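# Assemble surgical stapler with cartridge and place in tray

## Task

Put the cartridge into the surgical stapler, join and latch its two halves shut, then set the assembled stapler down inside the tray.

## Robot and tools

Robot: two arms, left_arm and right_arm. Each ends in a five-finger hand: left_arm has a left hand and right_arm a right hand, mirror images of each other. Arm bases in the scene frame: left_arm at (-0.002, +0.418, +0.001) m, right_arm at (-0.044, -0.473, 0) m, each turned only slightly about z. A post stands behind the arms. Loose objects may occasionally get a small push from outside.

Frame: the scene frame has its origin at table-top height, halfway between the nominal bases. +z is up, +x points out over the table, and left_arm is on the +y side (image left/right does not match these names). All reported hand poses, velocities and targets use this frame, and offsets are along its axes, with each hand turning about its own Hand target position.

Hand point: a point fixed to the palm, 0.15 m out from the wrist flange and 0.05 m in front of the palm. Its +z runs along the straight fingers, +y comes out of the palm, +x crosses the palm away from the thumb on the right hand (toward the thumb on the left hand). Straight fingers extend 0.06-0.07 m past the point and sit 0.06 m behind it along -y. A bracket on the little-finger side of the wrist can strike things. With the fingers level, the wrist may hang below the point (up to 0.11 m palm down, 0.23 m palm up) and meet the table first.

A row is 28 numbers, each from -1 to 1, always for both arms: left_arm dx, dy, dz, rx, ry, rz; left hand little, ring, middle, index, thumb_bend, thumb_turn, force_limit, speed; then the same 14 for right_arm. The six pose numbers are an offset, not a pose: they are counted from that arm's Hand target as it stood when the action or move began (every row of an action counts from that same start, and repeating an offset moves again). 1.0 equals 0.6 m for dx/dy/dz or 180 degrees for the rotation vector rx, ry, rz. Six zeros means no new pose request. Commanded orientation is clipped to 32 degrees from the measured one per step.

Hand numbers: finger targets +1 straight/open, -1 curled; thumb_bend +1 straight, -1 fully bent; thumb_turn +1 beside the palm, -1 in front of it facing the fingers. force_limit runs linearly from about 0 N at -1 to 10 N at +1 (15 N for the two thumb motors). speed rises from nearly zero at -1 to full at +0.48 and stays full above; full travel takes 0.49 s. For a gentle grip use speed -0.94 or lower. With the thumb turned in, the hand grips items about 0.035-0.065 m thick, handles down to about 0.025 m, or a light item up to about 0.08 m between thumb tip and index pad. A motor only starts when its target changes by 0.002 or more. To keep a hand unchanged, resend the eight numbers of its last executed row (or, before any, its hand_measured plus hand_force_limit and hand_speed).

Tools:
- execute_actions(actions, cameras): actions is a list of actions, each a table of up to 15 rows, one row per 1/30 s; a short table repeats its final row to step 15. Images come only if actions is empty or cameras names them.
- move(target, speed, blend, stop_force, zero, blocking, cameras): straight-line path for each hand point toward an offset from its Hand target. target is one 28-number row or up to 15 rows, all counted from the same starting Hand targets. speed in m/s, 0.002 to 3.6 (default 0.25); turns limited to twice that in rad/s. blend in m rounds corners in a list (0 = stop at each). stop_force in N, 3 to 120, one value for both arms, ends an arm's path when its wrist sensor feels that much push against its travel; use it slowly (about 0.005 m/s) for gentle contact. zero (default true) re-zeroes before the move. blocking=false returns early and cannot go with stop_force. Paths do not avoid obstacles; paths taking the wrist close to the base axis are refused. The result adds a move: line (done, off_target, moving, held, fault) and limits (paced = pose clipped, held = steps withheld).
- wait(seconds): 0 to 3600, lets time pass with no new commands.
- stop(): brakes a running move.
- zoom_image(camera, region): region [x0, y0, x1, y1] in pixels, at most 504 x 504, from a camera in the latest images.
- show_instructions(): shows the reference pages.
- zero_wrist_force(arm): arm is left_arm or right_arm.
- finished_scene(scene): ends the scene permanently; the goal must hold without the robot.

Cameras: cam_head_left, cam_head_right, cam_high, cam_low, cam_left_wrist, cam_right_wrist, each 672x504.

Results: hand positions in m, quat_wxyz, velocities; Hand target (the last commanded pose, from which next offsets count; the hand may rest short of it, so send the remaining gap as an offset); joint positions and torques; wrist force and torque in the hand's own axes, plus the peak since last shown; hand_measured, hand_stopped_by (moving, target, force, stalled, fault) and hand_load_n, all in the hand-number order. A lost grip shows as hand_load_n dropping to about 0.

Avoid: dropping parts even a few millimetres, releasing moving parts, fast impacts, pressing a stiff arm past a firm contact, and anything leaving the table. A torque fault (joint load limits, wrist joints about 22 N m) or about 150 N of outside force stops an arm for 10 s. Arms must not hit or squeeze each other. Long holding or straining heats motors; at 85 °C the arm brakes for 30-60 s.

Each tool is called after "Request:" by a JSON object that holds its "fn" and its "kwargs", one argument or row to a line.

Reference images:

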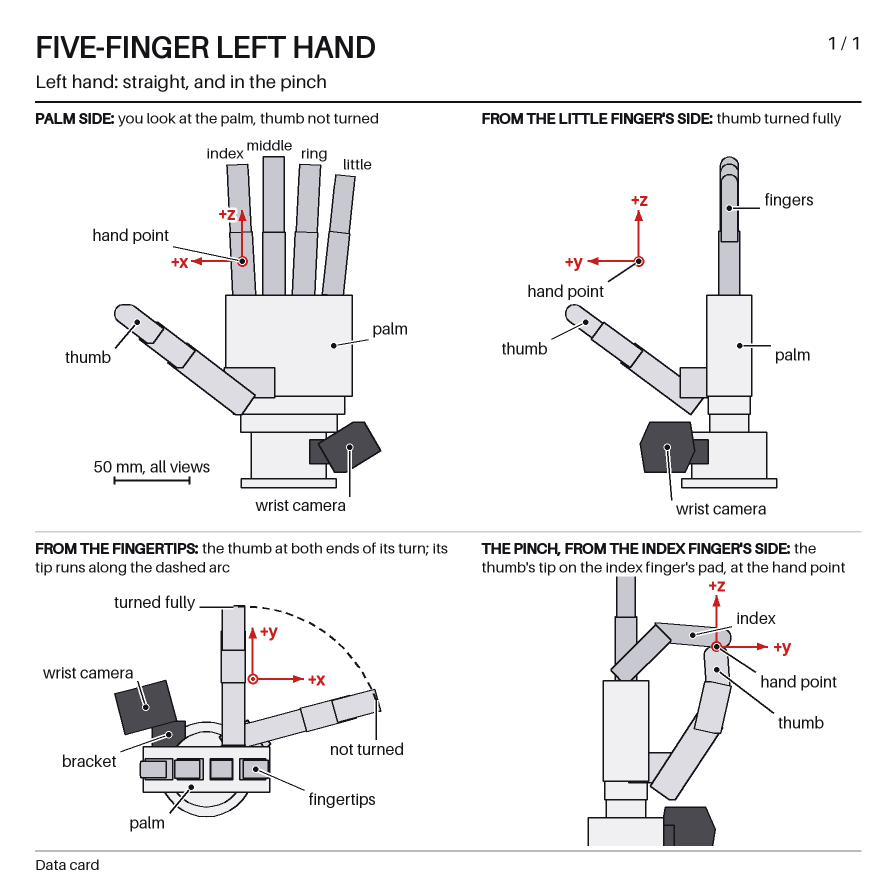

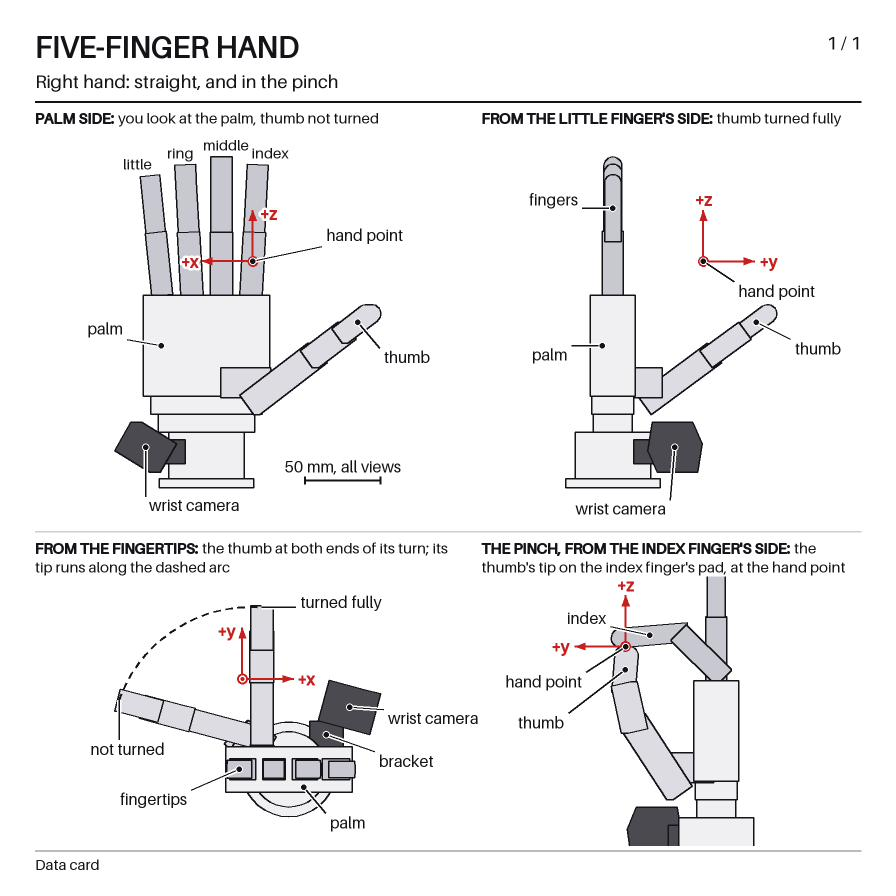

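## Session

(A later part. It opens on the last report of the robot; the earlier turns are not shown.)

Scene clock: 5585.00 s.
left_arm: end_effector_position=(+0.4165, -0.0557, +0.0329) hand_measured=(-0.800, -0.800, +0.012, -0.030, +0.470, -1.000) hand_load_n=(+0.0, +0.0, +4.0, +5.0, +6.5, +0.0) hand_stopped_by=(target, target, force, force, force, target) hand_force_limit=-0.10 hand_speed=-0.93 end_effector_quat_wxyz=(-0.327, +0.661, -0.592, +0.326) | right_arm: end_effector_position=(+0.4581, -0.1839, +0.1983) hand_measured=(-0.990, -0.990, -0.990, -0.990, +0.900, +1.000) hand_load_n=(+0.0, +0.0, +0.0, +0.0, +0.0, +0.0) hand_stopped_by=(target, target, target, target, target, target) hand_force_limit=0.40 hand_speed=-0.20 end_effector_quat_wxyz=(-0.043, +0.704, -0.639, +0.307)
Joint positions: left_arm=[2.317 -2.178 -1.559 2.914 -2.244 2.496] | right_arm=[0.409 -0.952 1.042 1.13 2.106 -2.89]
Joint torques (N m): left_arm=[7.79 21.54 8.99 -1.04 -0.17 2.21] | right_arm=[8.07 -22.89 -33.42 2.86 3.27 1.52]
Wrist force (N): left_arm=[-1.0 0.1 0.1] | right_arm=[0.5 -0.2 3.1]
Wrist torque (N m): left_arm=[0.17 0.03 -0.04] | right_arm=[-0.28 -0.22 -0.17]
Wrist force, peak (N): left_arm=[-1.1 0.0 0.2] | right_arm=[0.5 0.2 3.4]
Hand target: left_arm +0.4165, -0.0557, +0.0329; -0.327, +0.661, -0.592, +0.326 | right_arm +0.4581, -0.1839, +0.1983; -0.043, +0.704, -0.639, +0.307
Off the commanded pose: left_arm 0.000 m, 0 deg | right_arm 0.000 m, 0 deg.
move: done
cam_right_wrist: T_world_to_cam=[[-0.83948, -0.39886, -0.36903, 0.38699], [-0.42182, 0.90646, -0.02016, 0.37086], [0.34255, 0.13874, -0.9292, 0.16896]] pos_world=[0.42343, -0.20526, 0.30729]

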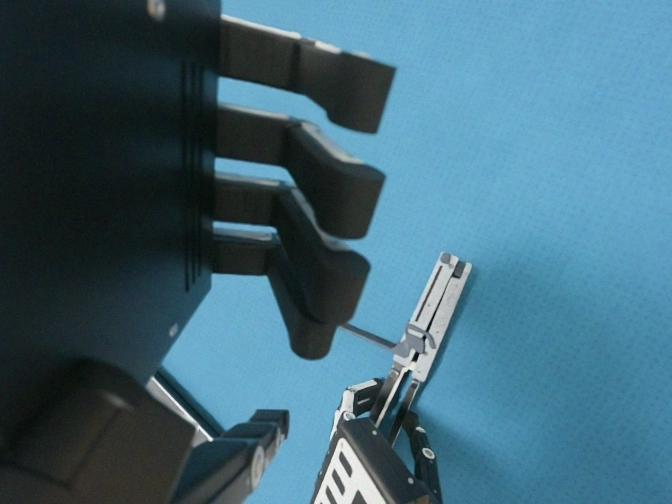

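Request:
{"fn": "move", "kwargs": {
  "target": [
    [0,0,0,0,0,0,-0.8,-0.8,-0.12,-0.2,0.2,-1,-0.1,-0.93,0.07,0.0,0.05,0,0,0,-0.99,-0.99,-0.99,-0.99,0.9,1,0.4,-0.2],
    [0,0,0,0,0,0,-0.8,-0.8,-0.12,-0.2,0.2,-1,-0.1,-0.93,0.1207,0.1028,0.05,-0.0304,0.2172,0.4522,-0.99,-0.99,-0.99,-0.99,0.9,1,0.4,-0.2]
  ],
  "speed": 0.1,
  "blend": 0.01,
  "cameras": ["all"]
}}

Scene clock: 5605.53 s.
left_arm: end_effector_position=(+0.4165, -0.0557, +0.0329) hand_measured=(-0.800, -0.800, +0.012, -0.030, +0.470, -1.000) hand_load_n=(+0.0, +0.0, +4.0, +5.0, +6.5, +0.0) hand_stopped_by=(target, target, force, force, force, target) hand_force_limit=-0.10 hand_speed=-0.93 end_effector_quat_wxyz=(-0.327, +0.661, -0.592, +0.326) | right_arm: end_effector_position=(+0.5292, -0.1232, +0.2276) hand_measured=(-0.990, -0.990, -0.990, -0.990, +0.900, +1.000) hand_load_n=(+0.0, +0.0, +0.0, +0.0, +0.0, +0.5) hand_stopped_by=(target, target, target, target, target, target) hand_force_limit=0.40 hand_speed=-0.20 end_effector_quat_wxyz=(-0.074, +0.990, +0.021, +0.120)
Joint positions: left_arm=[2.317 -2.178 -1.559 2.914 -2.244 2.496] | right_arm=[0.362 -0.458 0.035 1.715 1.523 -4.35]
Joint torques (N m): left_arm=[8.06 26.62 12.22 -2.11 -0.18 1.94] | right_arm=[8.91 -31.18 -31.67 3.47 2.46 -1.82]
Wrist force (N): left_arm=[-1.0 0.0 0.3] | right_arm=[1.0 -0.2 2.7]
Wrist torque (N m): left_arm=[0.16 0.05 -0.04] | right_arm=[-0.31 -0.32 0.03]
Wrist force, peak (N): left_arm=[-1.2 0.1 0.4] | right_arm=[0.8 -0.2 3.8]
Hand target: left_arm +0.4165, -0.0557, +0.0329; -0.327, +0.661, -0.592, +0.326 | right_arm +0.5305, -0.1223, +0.2283; +0.000, +1.000, +0.000, +0.000
Off the commanded pose: left_arm 0.000 m, 0 deg | right_arm 0.002 m, 16 deg.
elbow stopped short (right arm): the move would have taken joint 3 (elbow) straighter than the controller allows.
move: off_target (right_arm)
cam_left_wrist: T_world_to_cam=[[0.56237, -0.20397, 0.80134, -0.27719], [-0.46164, -0.88146, 0.0996, 0.14363], [0.68603, -0.42594, -0.58986, -0.17911]] pos_world=[0.34506, -0.00623, 0.10217]
cam_right_wrist: T_world_to_cam=[[0.2901, -0.95166, -0.10096, -0.2451], [-0.92202, -0.30619, 0.23692, 0.40314], [-0.25638, 0.02436, -0.96627, 0.47468]] pos_world=[0.5645, -0.12138, 0.33841]

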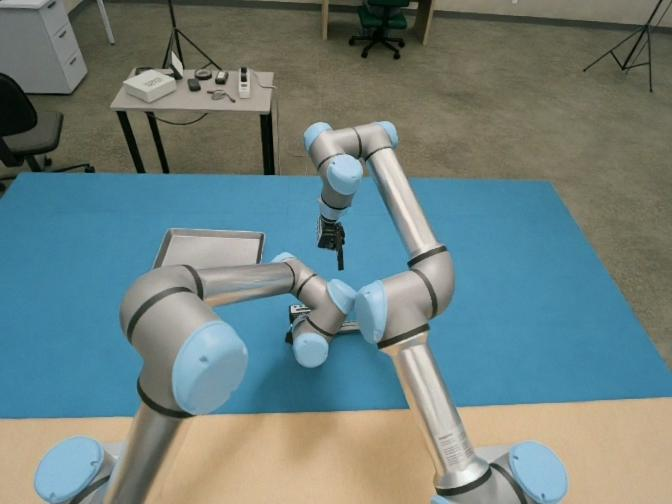

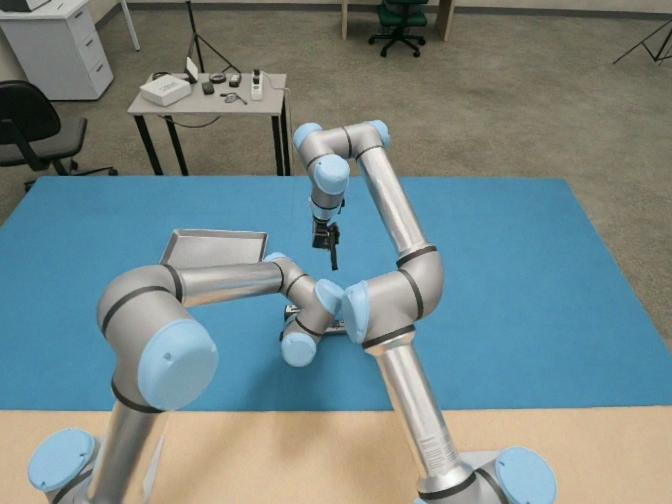

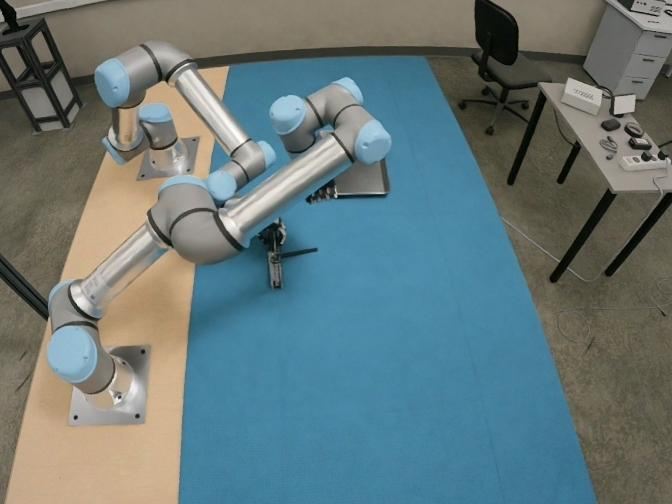

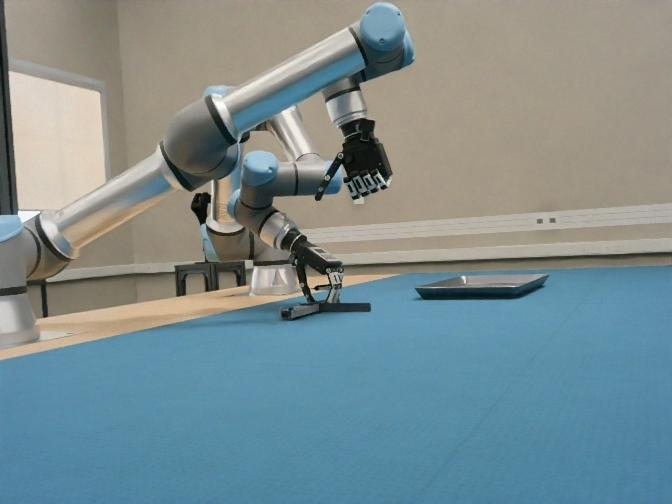

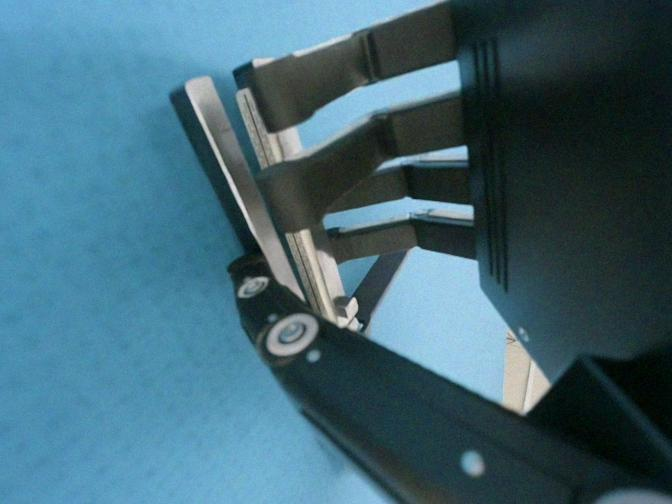

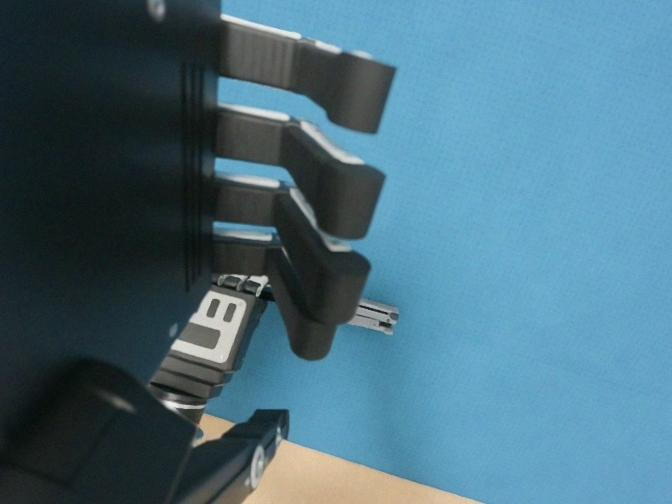

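Request:
{"fn": "move", "kwargs": {
  "target": [0,0,0,0,0,0,-0.8,-0.8,-0.12,-0.2,0.2,-1,-0.1,-0.93,-0.0708,0.0305,-0.047,0,0,-0.25,-0.99,-0.99,-0.99,0.98,0.6,-1,0.4,-0.2],
  "speed": 0.1,
  "cameras": ["cam_head_left","cam_high","cam_low","cam_right_wrist"]
}}

Scene clock: 5637.00 s.
left_arm: end_effector_position=(+0.4165, -0.0557, +0.0329) hand_measured=(-0.800, -0.800, +0.012, -0.030, +0.470, -1.000) hand_load_n=(+0.0, +0.0, +4.0, +5.5, +6.5, +0.0) hand_stopped_by=(target, target, force, force, force, target) hand_force_limit=-0.10 hand_speed=-0.93 end_effector_quat_wxyz=(-0.327, +0.661, -0.592, +0.326) | right_arm: end_effector_position=(+0.5257, -0.1220, +0.2252) hand_measured=(-0.990, -0.990, -0.990, +0.980, +0.600, -1.000) hand_load_n=(+0.0, +0.0, +0.0, +0.0, +0.0, +0.0) hand_stopped_by=(target, target, target, target, target, target) hand_force_limit=0.40 hand_speed=-0.20 end_effector_quat_wxyz=(-0.072, +0.990, -0.008, +0.118)
Joint positions: left_arm=[2.317 -2.178 -1.559 2.914 -2.244 2.496] | right_arm=[0.365 -0.454 0.035 1.715 1.532 -4.291]
Joint torques (N m): left_arm=[8.78 27.91 14.63 -2.21 -0.12 1.79] | right_arm=[0.37 -56.2 -14.68 1.9 1.94 1.38]
Wrist force (N): left_arm=[-0.9 0.0 0.2] | right_arm=[1.0 0.0 3.0]
Wrist torque (N m): left_arm=[0.16 0.03 -0.04] | right_arm=[-0.28 -0.33 -0.09]
Wrist force, peak (N): left_arm=[-1.2 0.1 0.4] | right_arm=[1.2 -0.5 3.3]
Hand target: left_arm +0.4165, -0.0557, +0.0329; -0.327, +0.661, -0.592, +0.326 | right_arm +0.5257, -0.1220, +0.2252; -0.072, +0.990, -0.008, +0.118 (last step not sent: back at the drive's target)
Off the commanded pose: left_arm 0.000 m, 0 deg | right_arm 0.049 m, 47 deg.
elbow stopped short (right arm): the move would have taken joint 3 (elbow) straighter than the controller allows.
move: held (right_arm; a check stopped the path); limits=held
pose unreachable (right arm): on one or more control steps of this call, first in action 0 (counted from 0), this arm could not follow its commanded pose, so it was not sent that pose on those steps. On the call's last step it was still not sent that pose. It may still have moved: this result reports where it is.
cause: moving toward the commanded pose would bring a part of the arm too close to another arm (a part of this arm just beyond joint 2 (shoulder lift) and a part of the left arm just beyond its joint 4 (wrist 1), at the place that arm is still heading or pushing toward).
cam_right_wrist: T_world_to_cam=[[0.23478, -0.9661, -0.10742, -0.21446], [-0.9359, -0.25452, 0.24352, 0.41295], [-0.26261, 0.04336, -0.96393, 0.47647]] pos_world=[0.56196, -0.12274, 0.33568]

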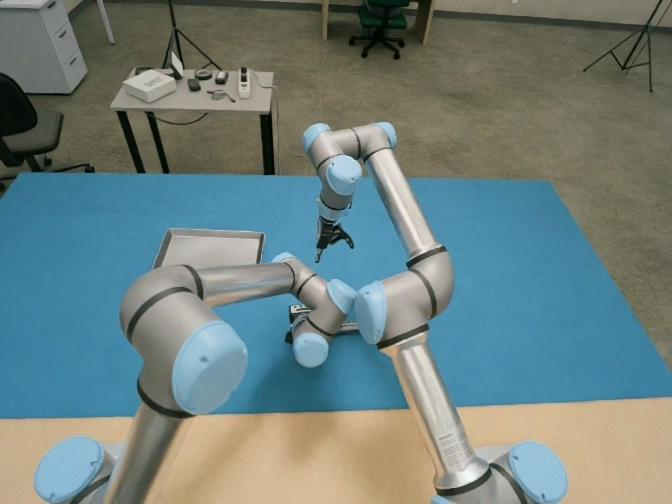

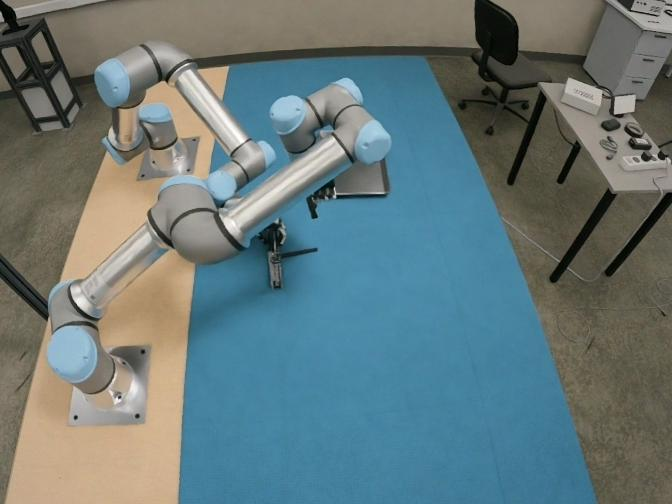

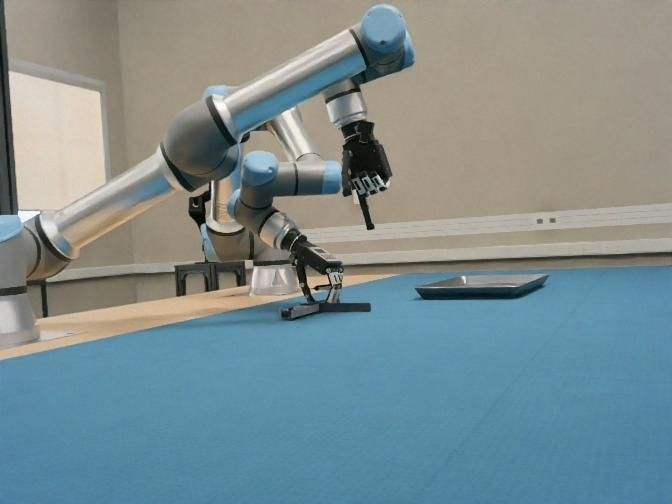

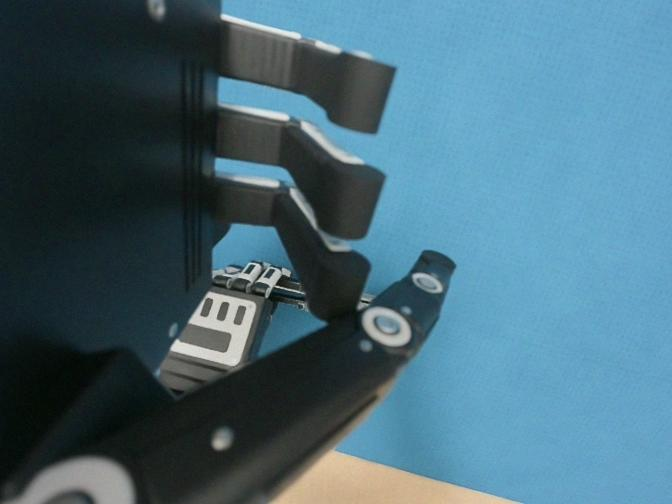

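Request:
{"fn": "move", "kwargs": {
  "target": [
    [0,0,0,0,0,0,-0.8,-0.8,-0.12,-0.2,0.2,-1,-0.1,-0.93,0.0,-0.13,0.05,0,0,0,-0.99,-0.99,-0.99,0.98,0.6,-1,0.4,-0.2],
    [0,0,0,0,0,0,-0.8,-0.8,-0.12,-0.2,0.2,-1,-0.1,-0.93,-0.11,-0.213,0.041,0.023,0.095,-0.491,-0.99,-0.99,-0.99,0.98,0.6,-1,0.4,-0.2]
  ],
  "speed": 0.08,
  "blend": 0.02,
  "cameras": ["cam_head_left","cam_high","cam_low","cam_right_wrist"]
}}

Scene clock: 5679.00 s.
left_arm: end_effector_position=(+0.4165, -0.0557, +0.0329) hand_measured=(-0.800, -0.800, +0.012, -0.030, +0.470, -1.000) hand_load_n=(+0.0, +0.0, +4.0, +5.0, +6.0, +0.0) hand_stopped_by=(target, target, force, force, force, target) hand_force_limit=-0.10 hand_speed=-0.93 end_effector_quat_wxyz=(-0.327, +0.661, -0.592, +0.326) | right_arm: end_effector_position=(+0.4658, -0.2452, +0.2503) hand_measured=(-0.990, -0.990, -0.990, +0.980, +0.600, -1.000) hand_load_n=(+0.0, +0.0, +0.0, +0.0, -0.5, +0.0) hand_stopped_by=(target, target, target, target, target, target) hand_force_limit=0.40 hand_speed=-0.20 end_effector_quat_wxyz=(-0.008, +0.756, -0.654, +0.013)
Joint positions: left_arm=[2.317 -2.178 -1.559 2.914 -2.244 2.496] | right_arm=[0.092 -0.793 0.692 1.644 1.579 -3.159]
Joint torques (N m): left_arm=[7.55 32.67 17.93 -2.16 -0.24 1.73] | right_arm=[-9.2 -65.36 -6.89 1.01 -2.57 1.45]
Wrist force (N): left_arm=[-1.1 0.0 0.2] | right_arm=[1.4 0.0 2.6]
Wrist torque (N m): left_arm=[0.15 0.07 -0.05] | right_arm=[-0.23 -0.38 -0.07]
Wrist force, peak (N): left_arm=[-1.2 0.1 0.3] | right_arm=[1.5 0.0 3.4]
Hand target: left_arm +0.4165, -0.0557, +0.0329; -0.327, +0.661, -0.592, +0.326 | right_arm +0.4658, -0.2452, +0.2503; -0.008, +0.756, -0.654, +0.013 (not the last commanded pose)
Off the commanded pose: left_arm 0.000 m, 0 deg | right_arm 0.008 m, 8 deg.
held back during your reply time or a wait (right arm), on 90 control steps: a part of the arm was too close to another arm, or the arm's last command would have brought one too close.
move: off_target (right_arm; path cut at 10 s); path passed 1 of 2 targets
cam_right_wrist: T_world_to_cam=[[-0.92703, -0.37205, -0.04681, 0.35497], [-0.34807, 0.80733, 0.47651, 0.24771], [-0.13949, 0.45804, -0.87792, 0.51306]] pos_world=[0.48685, -0.30291, 0.34901]

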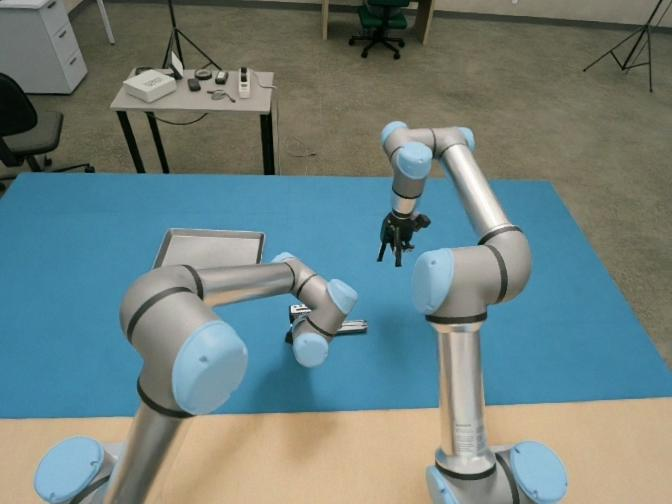

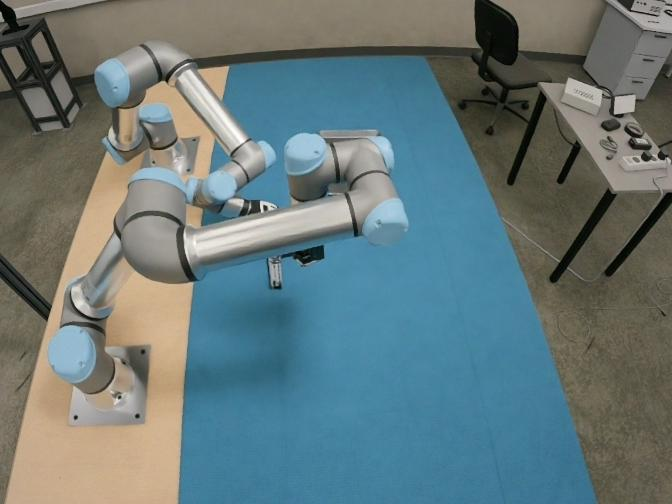

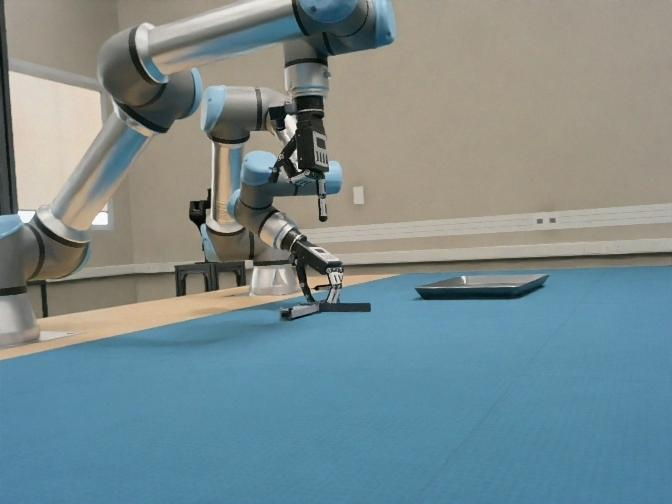

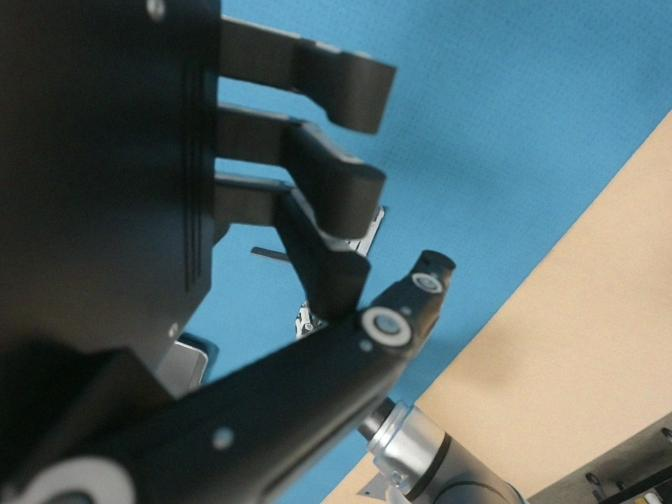

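Request:
{"fn": "move", "kwargs": {
  "target": [0,0,0,0,0,0,-0.8,-0.8,-0.12,-0.2,0.2,-1,-0.1,-0.93,0.0212,0.2087,-0.1338,0,0.0098,0.1207,-0.99,-0.99,-0.99,0.98,0.6,-1,0.4,-0.2],
  "speed": 0.06,
  "cameras": ["cam_head_left","cam_high","cam_low","cam_left_wrist"]
}}

Request:
{"fn": "zoom_image", "kwargs": {
  "camera": "cam_low",
  "region": [240, 180, 400, 340]
}}

Scene clock: 5700.40 s.
left_arm: end_effector_position=(+0.4165, -0.0557, +0.0329) hand_measured=(-0.800, -0.800, +0.012, -0.030, +0.470, -1.000) hand_load_n=(+0.0, +0.0, +4.0, +5.0, +6.5, +0.0) hand_stopped_by=(target, target, force, force, force, target) hand_force_limit=-0.10 hand_speed=-0.93 end_effector_quat_wxyz=(-0.327, +0.661, -0.592, +0.326) | right_arm: end_effector_position=(+0.4767, -0.1319, +0.1772) hand_measured=(-0.990, -0.990, -0.990, +0.980, +0.600, -1.000) hand_load_n=(+0.0, +0.0, +0.0, +0.0, +0.0, +0.0) hand_stopped_by=(target, target, target, target, target, target) hand_force_limit=0.40 hand_speed=-0.20 end_effector_quat_wxyz=(-0.002, +0.857, -0.515, +0.001)
Joint positions: left_arm=[2.317 -2.178 -1.559 2.914 -2.244 2.496] | right_arm=[0.293 -0.45 0.244 1.774 1.57 -3.301]
Joint torques (N m): left_arm=[8.72 35.68 19.72 -2.17 -0.34 1.56] | right_arm=[-5.77 -74.03 -6.44 0.92 2.47 1.36]
Wrist force (N): left_arm=[-1.0 0.1 0.1] | right_arm=[1.3 0.2 2.4]
Wrist torque (N m): left_arm=[0.17 0.05 -0.04] | right_arm=[-0.20 -0.36 0.07]
Wrist force, peak (N): left_arm=[-1.3 0.0 0.1] | right_arm=[0.2 -0.9 4.2]
Hand target: left_arm +0.4165, -0.0557, +0.0329; -0.327, +0.661, -0.592, +0.326 | right_arm +0.4767, -0.1319, +0.1773; -0.002, +0.857, -0.515, +0.001 (not the last commanded pose)
Off the commanded pose: left_arm 0.000 m, 0 deg | right_arm 0.014 m, 2 deg.
move: held (right_arm; a check stopped the path); limits=held
pose unreachable (right arm): on one or more control steps of this call, first in action 0 (counted from 0), this arm could not follow its commanded pose, so it was not sent that pose on those steps. It may still have moved: this result reports where it is.
cause: moving toward the commanded pose would bring a part of the arm too close to another arm (a part of this arm just beyond joint 2 (shoulder lift) and a part of the left arm just beyond its joint 4 (wrist 1), at the place that arm is still heading or pushing toward).
cam_left_wrist: T_world_to_cam=[[0.56237, -0.20397, 0.80134, -0.27719], [-0.46164, -0.88146, 0.0996, 0.14363], [0.68603, -0.42594, -0.58986, -0.17911]] pos_world=[0.34506, -0.00623, 0.10217]

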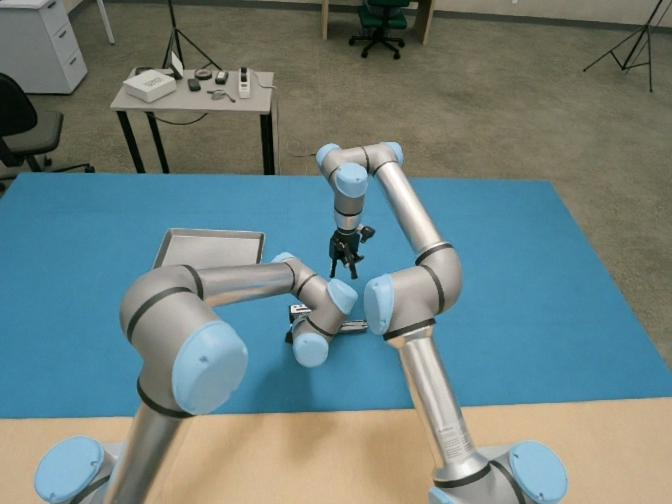

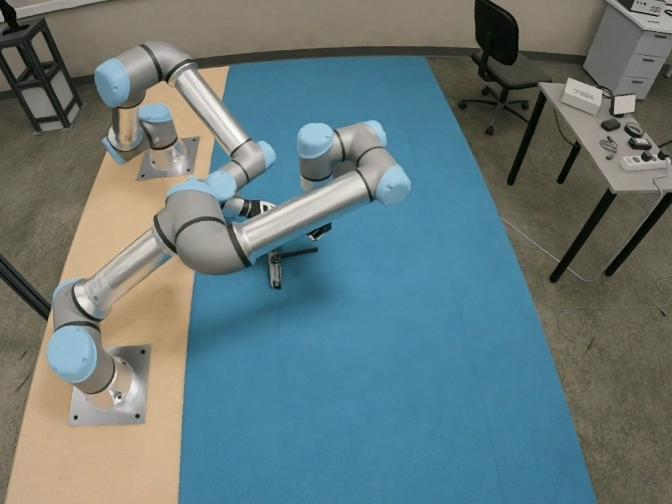

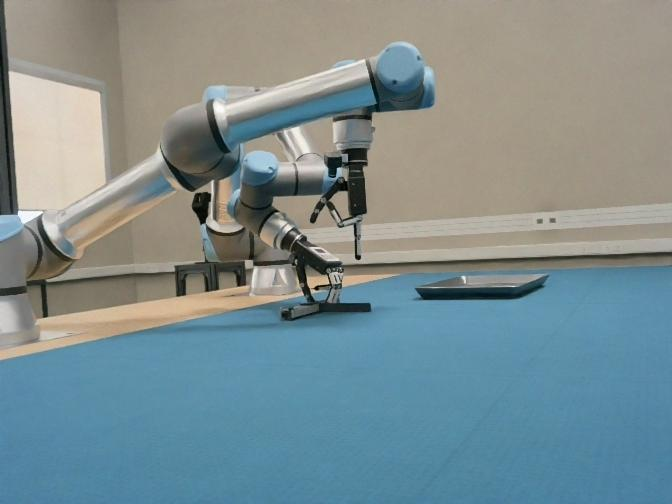

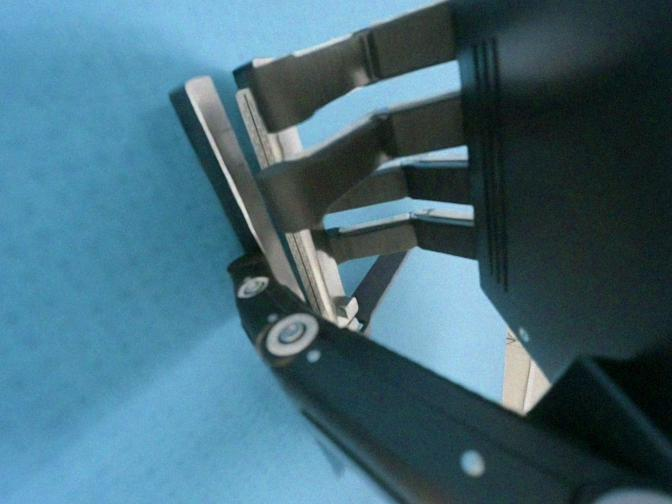

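Scaled by 3.150 from the camera's image (finer frame: 960x720).

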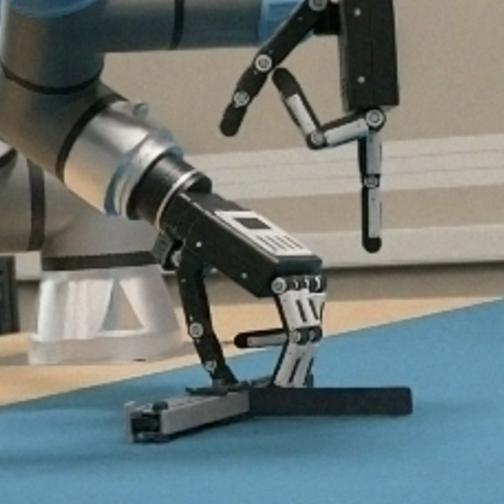

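Request:
{"fn": "move", "kwargs": {
  "target": [
    [0,0,0,0,0,0,-0.8,-0.8,-0.12,-0.2,0.2,-1,-0.1,-0.93,-0.03,-0.15,0.08,0,0,0,-0.99,-0.99,-0.99,0.98,0.6,-1,0.4,-0.2],
    [0,0,0,0,0,0,-0.8,-0.8,-0.12,-0.2,0.2,-1,-0.1,-0.93,-0.11,-0.213,0.08,0.0867,-0.2932,-0.1179,-0.99,-0.99,-0.99,0.98,0.6,-1,0.4,-0.2]
  ],
  "speed": 0.1,
  "blend": 0.02
}}

Request:
{"fn": "move", "kwargs": {
  "target": [0,0,0,0,0,0,-0.8,-0.8,-0.12,-0.2,0.2,-1,-0.1,-0.93,0,0,0,0,0,0,-0.8,-0.8,0.3,0.22,0.7,-1,-0.4,-0.3],
  "cameras": ["cam_head_left","cam_low","cam_right_wrist"]
}}

Scene clock: 5752.37 s.
left_arm: end_effector_position=(+0.4165, -0.0557, +0.0329) hand_measured=(-0.800, -0.800, +0.012, -0.030, +0.470, -1.000) hand_load_n=(+0.0, +0.0, +4.0, +5.0, +6.5, +0.0) hand_stopped_by=(target, target, force, force, force, target) hand_force_limit=-0.10 hand_speed=-0.93 end_effector_quat_wxyz=(-0.327, +0.661, -0.592, +0.326) | right_arm: end_effector_position=(+0.4107, -0.2597, +0.2253) hand_measured=(-0.990, -0.990, -0.990, +0.980, +0.600, -1.000) hand_load_n=(+0.5, +0.0, +0.0, +0.0, +0.0, +0.0) hand_stopped_by=(target, target, target, target, target, target) hand_force_limit=0.40 hand_speed=-0.20 end_effector_quat_wxyz=(-0.340, +0.654, -0.600, +0.311)
Joint positions: left_arm=[2.317 -2.178 -1.559 2.914 -2.244 2.496] | right_arm=[0.08 -1.616 1.84 0.389 1.594 -3.125]
Joint torques (N m): left_arm=[8.02 40.34 22.07 -2.25 -0.35 1.35] | right_arm=[-7.17 -30.93 -8.53 -1.11 2.73 1.68]
Wrist force (N): left_arm=[-0.9 0.1 0.0] | right_arm=[1.2 0.5 2.8]
Wrist torque (N m): left_arm=[0.18 0.02 -0.03] | right_arm=[-0.15 -0.29 -0.10]
Wrist force, peak (N): left_arm=[-1.3 -0.1 0.0] | right_arm=[1.7 -0.1 3.3]
Hand target: left_arm +0.4165, -0.0557, +0.0329; -0.327, +0.661, -0.592, +0.326 | right_arm +0.4107, -0.2597, +0.2253; -0.340, +0.654, -0.600, +0.311
Off the commanded pose: left_arm 0.000 m, 0 deg | right_arm 0.000 m, 0 deg.
move: done

Scene clock: 5753.33 s.
left_arm: end_effector_position=(+0.4165, -0.0557, +0.0329) hand_measured=(-0.800, -0.800, +0.012, -0.030, +0.470, -1.000) hand_load_n=(+0.0, +0.0, +4.0, +5.5, +6.5, +0.0) hand_stopped_by=(target, target, force, force, force, target) hand_force_limit=-0.10 hand_speed=-0.93 end_effector_quat_wxyz=(-0.327, +0.661, -0.592, +0.326) | right_arm: end_effector_position=(+0.4107, -0.2597, +0.2253) hand_measured=(-0.800, -0.800, +0.300, +0.220, +0.700, -1.000) hand_load_n=(+0.0, +0.0, +0.0, +0.0, +0.0, +0.0) hand_stopped_by=(target, target, target, target, target, target) hand_force_limit=-0.40 hand_speed=-0.30 end_effector_quat_wxyz=(-0.340, +0.654, -0.600, +0.311)
Joint positions: left_arm=[2.317 -2.178 -1.559 2.914 -2.244 2.496] | right_arm=[0.08 -1.616 1.84 0.389 1.594 -3.125]
Joint torques (N m): left_arm=[8.03 40 22.09 -2.28 -0.33 1.25] | right_arm=[-1.82 -31.04 -7.84 -1.13 2.58 1.61]
Wrist force (N): left_arm=[-0.9 0.3 0.1] | right_arm=[1.3 0.5 2.3]
Wrist torque (N m): left_arm=[0.20 0.03 -0.05] | right_arm=[-0.12 -0.28 -0.10]
Wrist force, peak (N): left_arm=[-1.2 0.1 0.3] | right_arm=[1.7 0.8 2.8]
Hand target: left_arm +0.4165, -0.0557, +0.0329; -0.327, +0.661, -0.592, +0.326 | right_arm +0.4107, -0.2597, +0.2253; -0.340, +0.654, -0.600, +0.311
Off the commanded pose: left_arm 0.000 m, 0 deg | right_arm 0.000 m, 0 deg.
move: done
cam_right_wrist: T_world_to_cam=[[-0.51867, -0.27977, -0.8079, 0.32503], [-0.59563, 0.79614, 0.10669, 0.43424], [0.61336, 0.53655, -0.57957, 0.13402]] pos_world=[0.34502, -0.32669, 0.29394]

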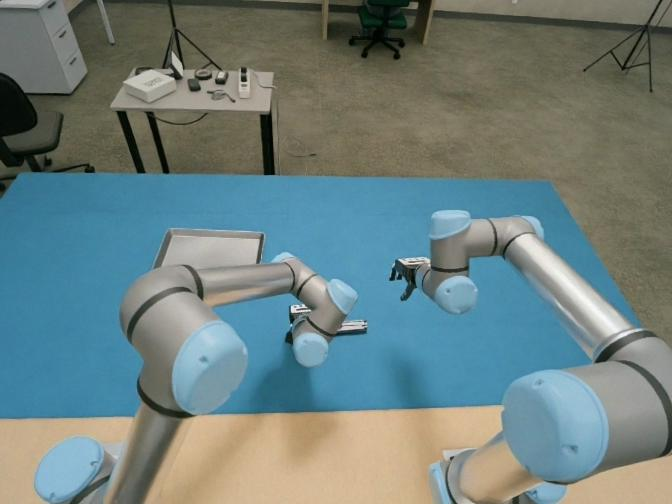

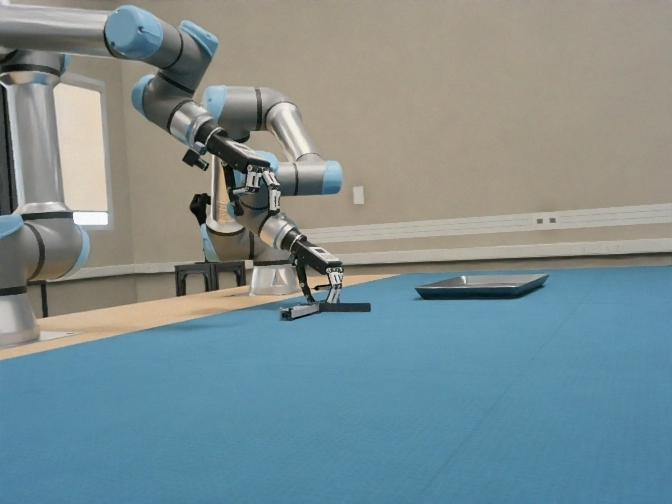

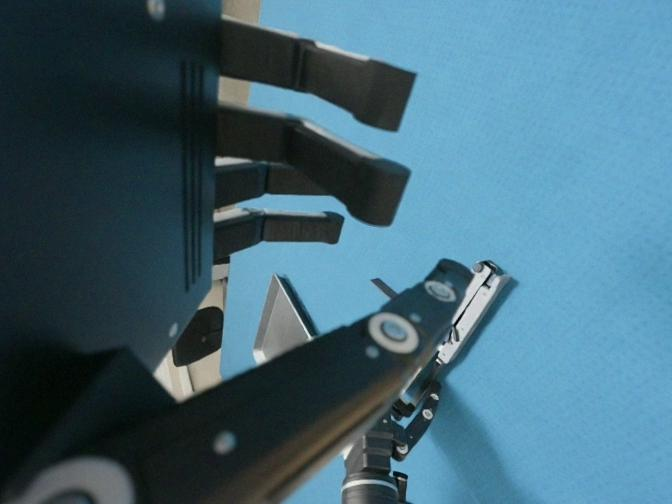

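Request:
{"fn": "move", "kwargs": {
  "target": [
    [0,0,0,0,0,0,-0.8,-0.8,-0.12,-0.2,0.2,-1,-0.1,-0.93,0.0188,0.1845,-0.1755,0,0,0,-0.8,-0.8,0.3,0.22,0.7,-1,-0.4,-0.3],
    [0,0,0,0,0,0,-0.8,-0.8,-0.12,-0.2,0.2,-1,-0.1,-0.93,0.0188,0.1845,-0.29,0,0,0,-0.8,-0.8,0.3,0.22,0.7,-1,-0.4,-0.3]
  ],
  "speed": 0.07,
  "cameras": ["cam_low","cam_right_wrist","cam_left_wrist"]
}}

Request:
{"fn": "zoom_image", "kwargs": {
  "camera": "cam_right_wrist",
  "region": [250, 100, 600, 450]
}}

Request:
{"fn": "zoom_image", "kwargs": {
  "camera": "cam_low",
  "region": [240, 180, 400, 340]
}}

Scene clock: 5767.50 s.
left_arm: end_effector_position=(+0.4165, -0.0557, +0.0329) hand_measured=(-0.800, -0.800, +0.012, -0.030, +0.470, -1.000) hand_load_n=(+0.0, +0.0, +4.0, +5.0, +6.5, +0.0) hand_stopped_by=(target, target, force, force, force, target) hand_force_limit=-0.10 hand_speed=-0.93 end_effector_quat_wxyz=(-0.327, +0.661, -0.592, +0.326) | right_arm: end_effector_position=(+0.4217, -0.1491, +0.0917) hand_measured=(-0.800, -0.800, +0.300, +0.220, +0.700, -1.000) hand_load_n=(+0.0, +0.0, +0.0, +0.0, +0.0, +0.0) hand_stopped_by=(target, target, target, target, target, target) hand_force_limit=-0.40 hand_speed=-0.30 end_effector_quat_wxyz=(-0.340, +0.654, -0.600, +0.311)
Joint positions: left_arm=[2.317 -2.178 -1.559 2.914 -2.244 2.496] | right_arm=[0.381 -1.301 1.859 0.082 1.839 -2.947]
Joint torques (N m): left_arm=[7.7 42.45 24.44 -2.28 -0.25 1.38] | right_arm=[6.75 -42.85 -31.66 0.56 2.8 1.42]
Wrist force (N): left_arm=[-1.1 0.0 0.3] | right_arm=[1.0 0.7 2.3]
Wrist torque (N m): left_arm=[0.15 0.07 -0.05] | right_arm=[-0.10 -0.22 -0.07]
Wrist force, peak (N): left_arm=[-1.2 0.0 0.3] | right_arm=[1.3 2.8 3.7]
Hand target: left_arm +0.4165, -0.0557, +0.0329; -0.327, +0.661, -0.592, +0.326 | right_arm +0.4218, -0.1491, +0.0918; -0.340, +0.654, -0.600, +0.311 (not the last commanded pose)
Off the commanded pose: left_arm 0.000 m, 0 deg | right_arm 0.040 m, 0 deg.
move: held (right_arm; a check stopped the path); path passed 1 of 2 targets; limits=held
pose unreachable (right arm): on one or more control steps of this call, first in action 0 (counted from 0), this arm could not follow its commanded pose, so it was not sent that pose on those steps. It may still have moved: this result reports where it is.
cause: moving toward the commanded pose would bring a part of the arm too close to another arm (a part of this arm just beyond joint 4 (wrist 1) and a part of the left arm just beyond its joint 4 (wrist 1), at the place that arm is still heading or pushing toward).
cam_left_wrist: T_world_to_cam=[[0.56237, -0.20397, 0.80134, -0.27719], [-0.46164, -0.88146, 0.0996, 0.14363], [0.68603, -0.42594, -0.58986, -0.17911]] pos_world=[0.34506, -0.00623, 0.10217]
cam_right_wrist: T_world_to_cam=[[-0.51922, -0.27993, -0.80749, 0.25384], [-0.59552, 0.7962, 0.1069, 0.36693], [0.613, 0.53638, -0.58011, -0.00932]] pos_world=[0.35602, -0.21609, 0.16034]
Images, in order (width x height): cam_low 672x504, cam_left_wrist 672x504, cam_right_wrist 672x504.

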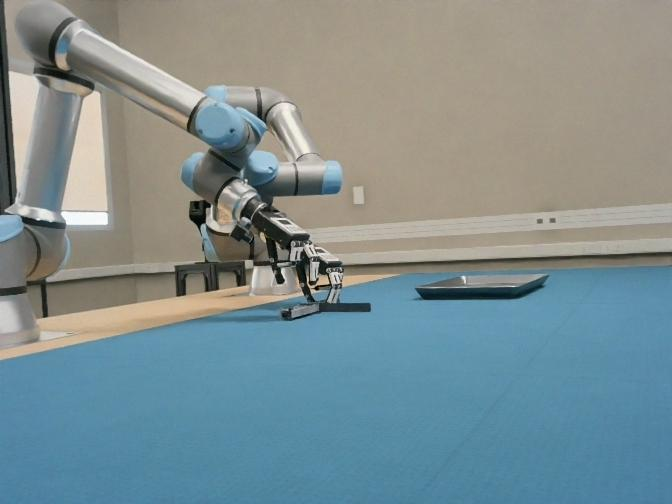

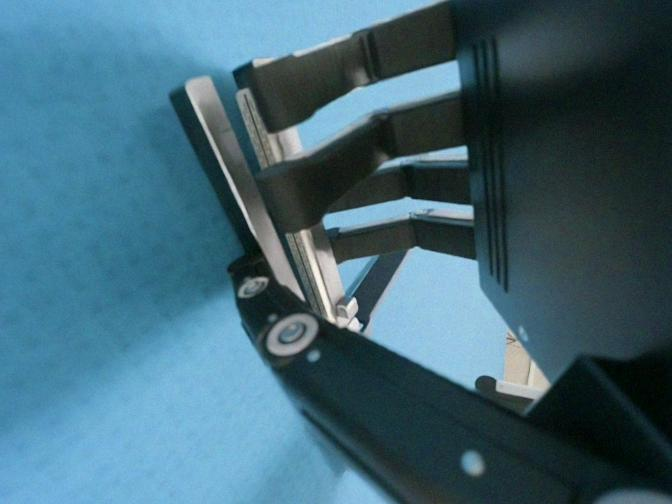

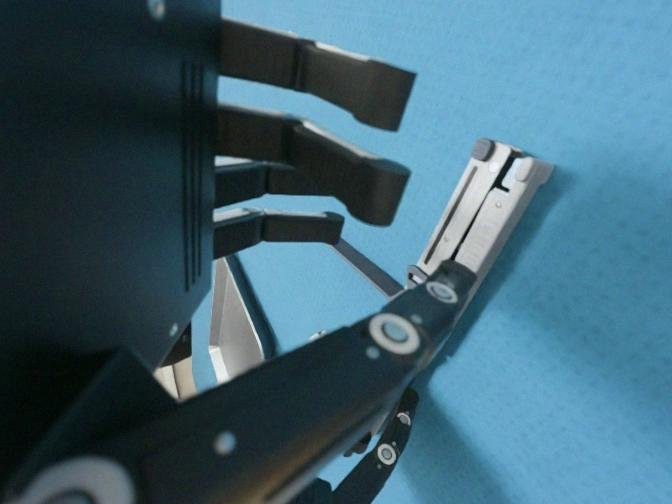

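Scaled by 1.440 from the camera's image (finer frame: 960x720).

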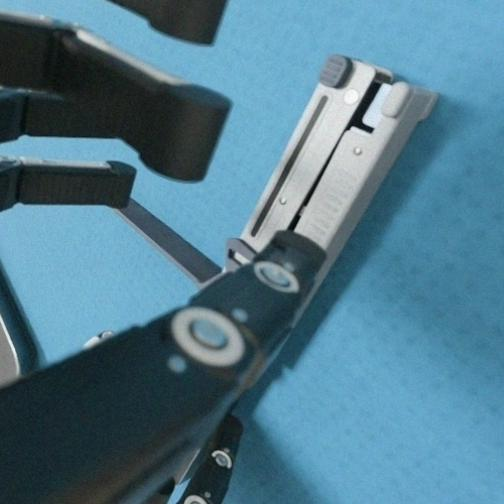

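Scaled by 3.150 from the camera's image (finer frame: 960x720).

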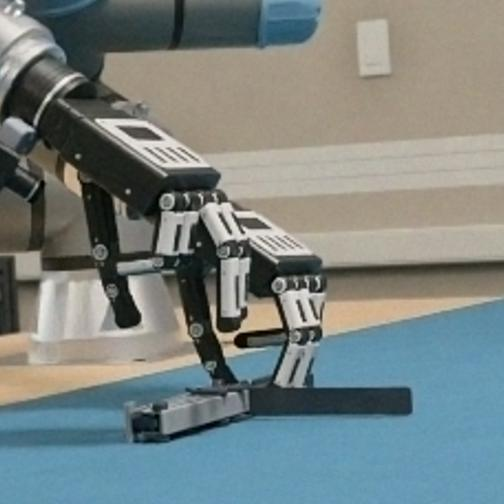

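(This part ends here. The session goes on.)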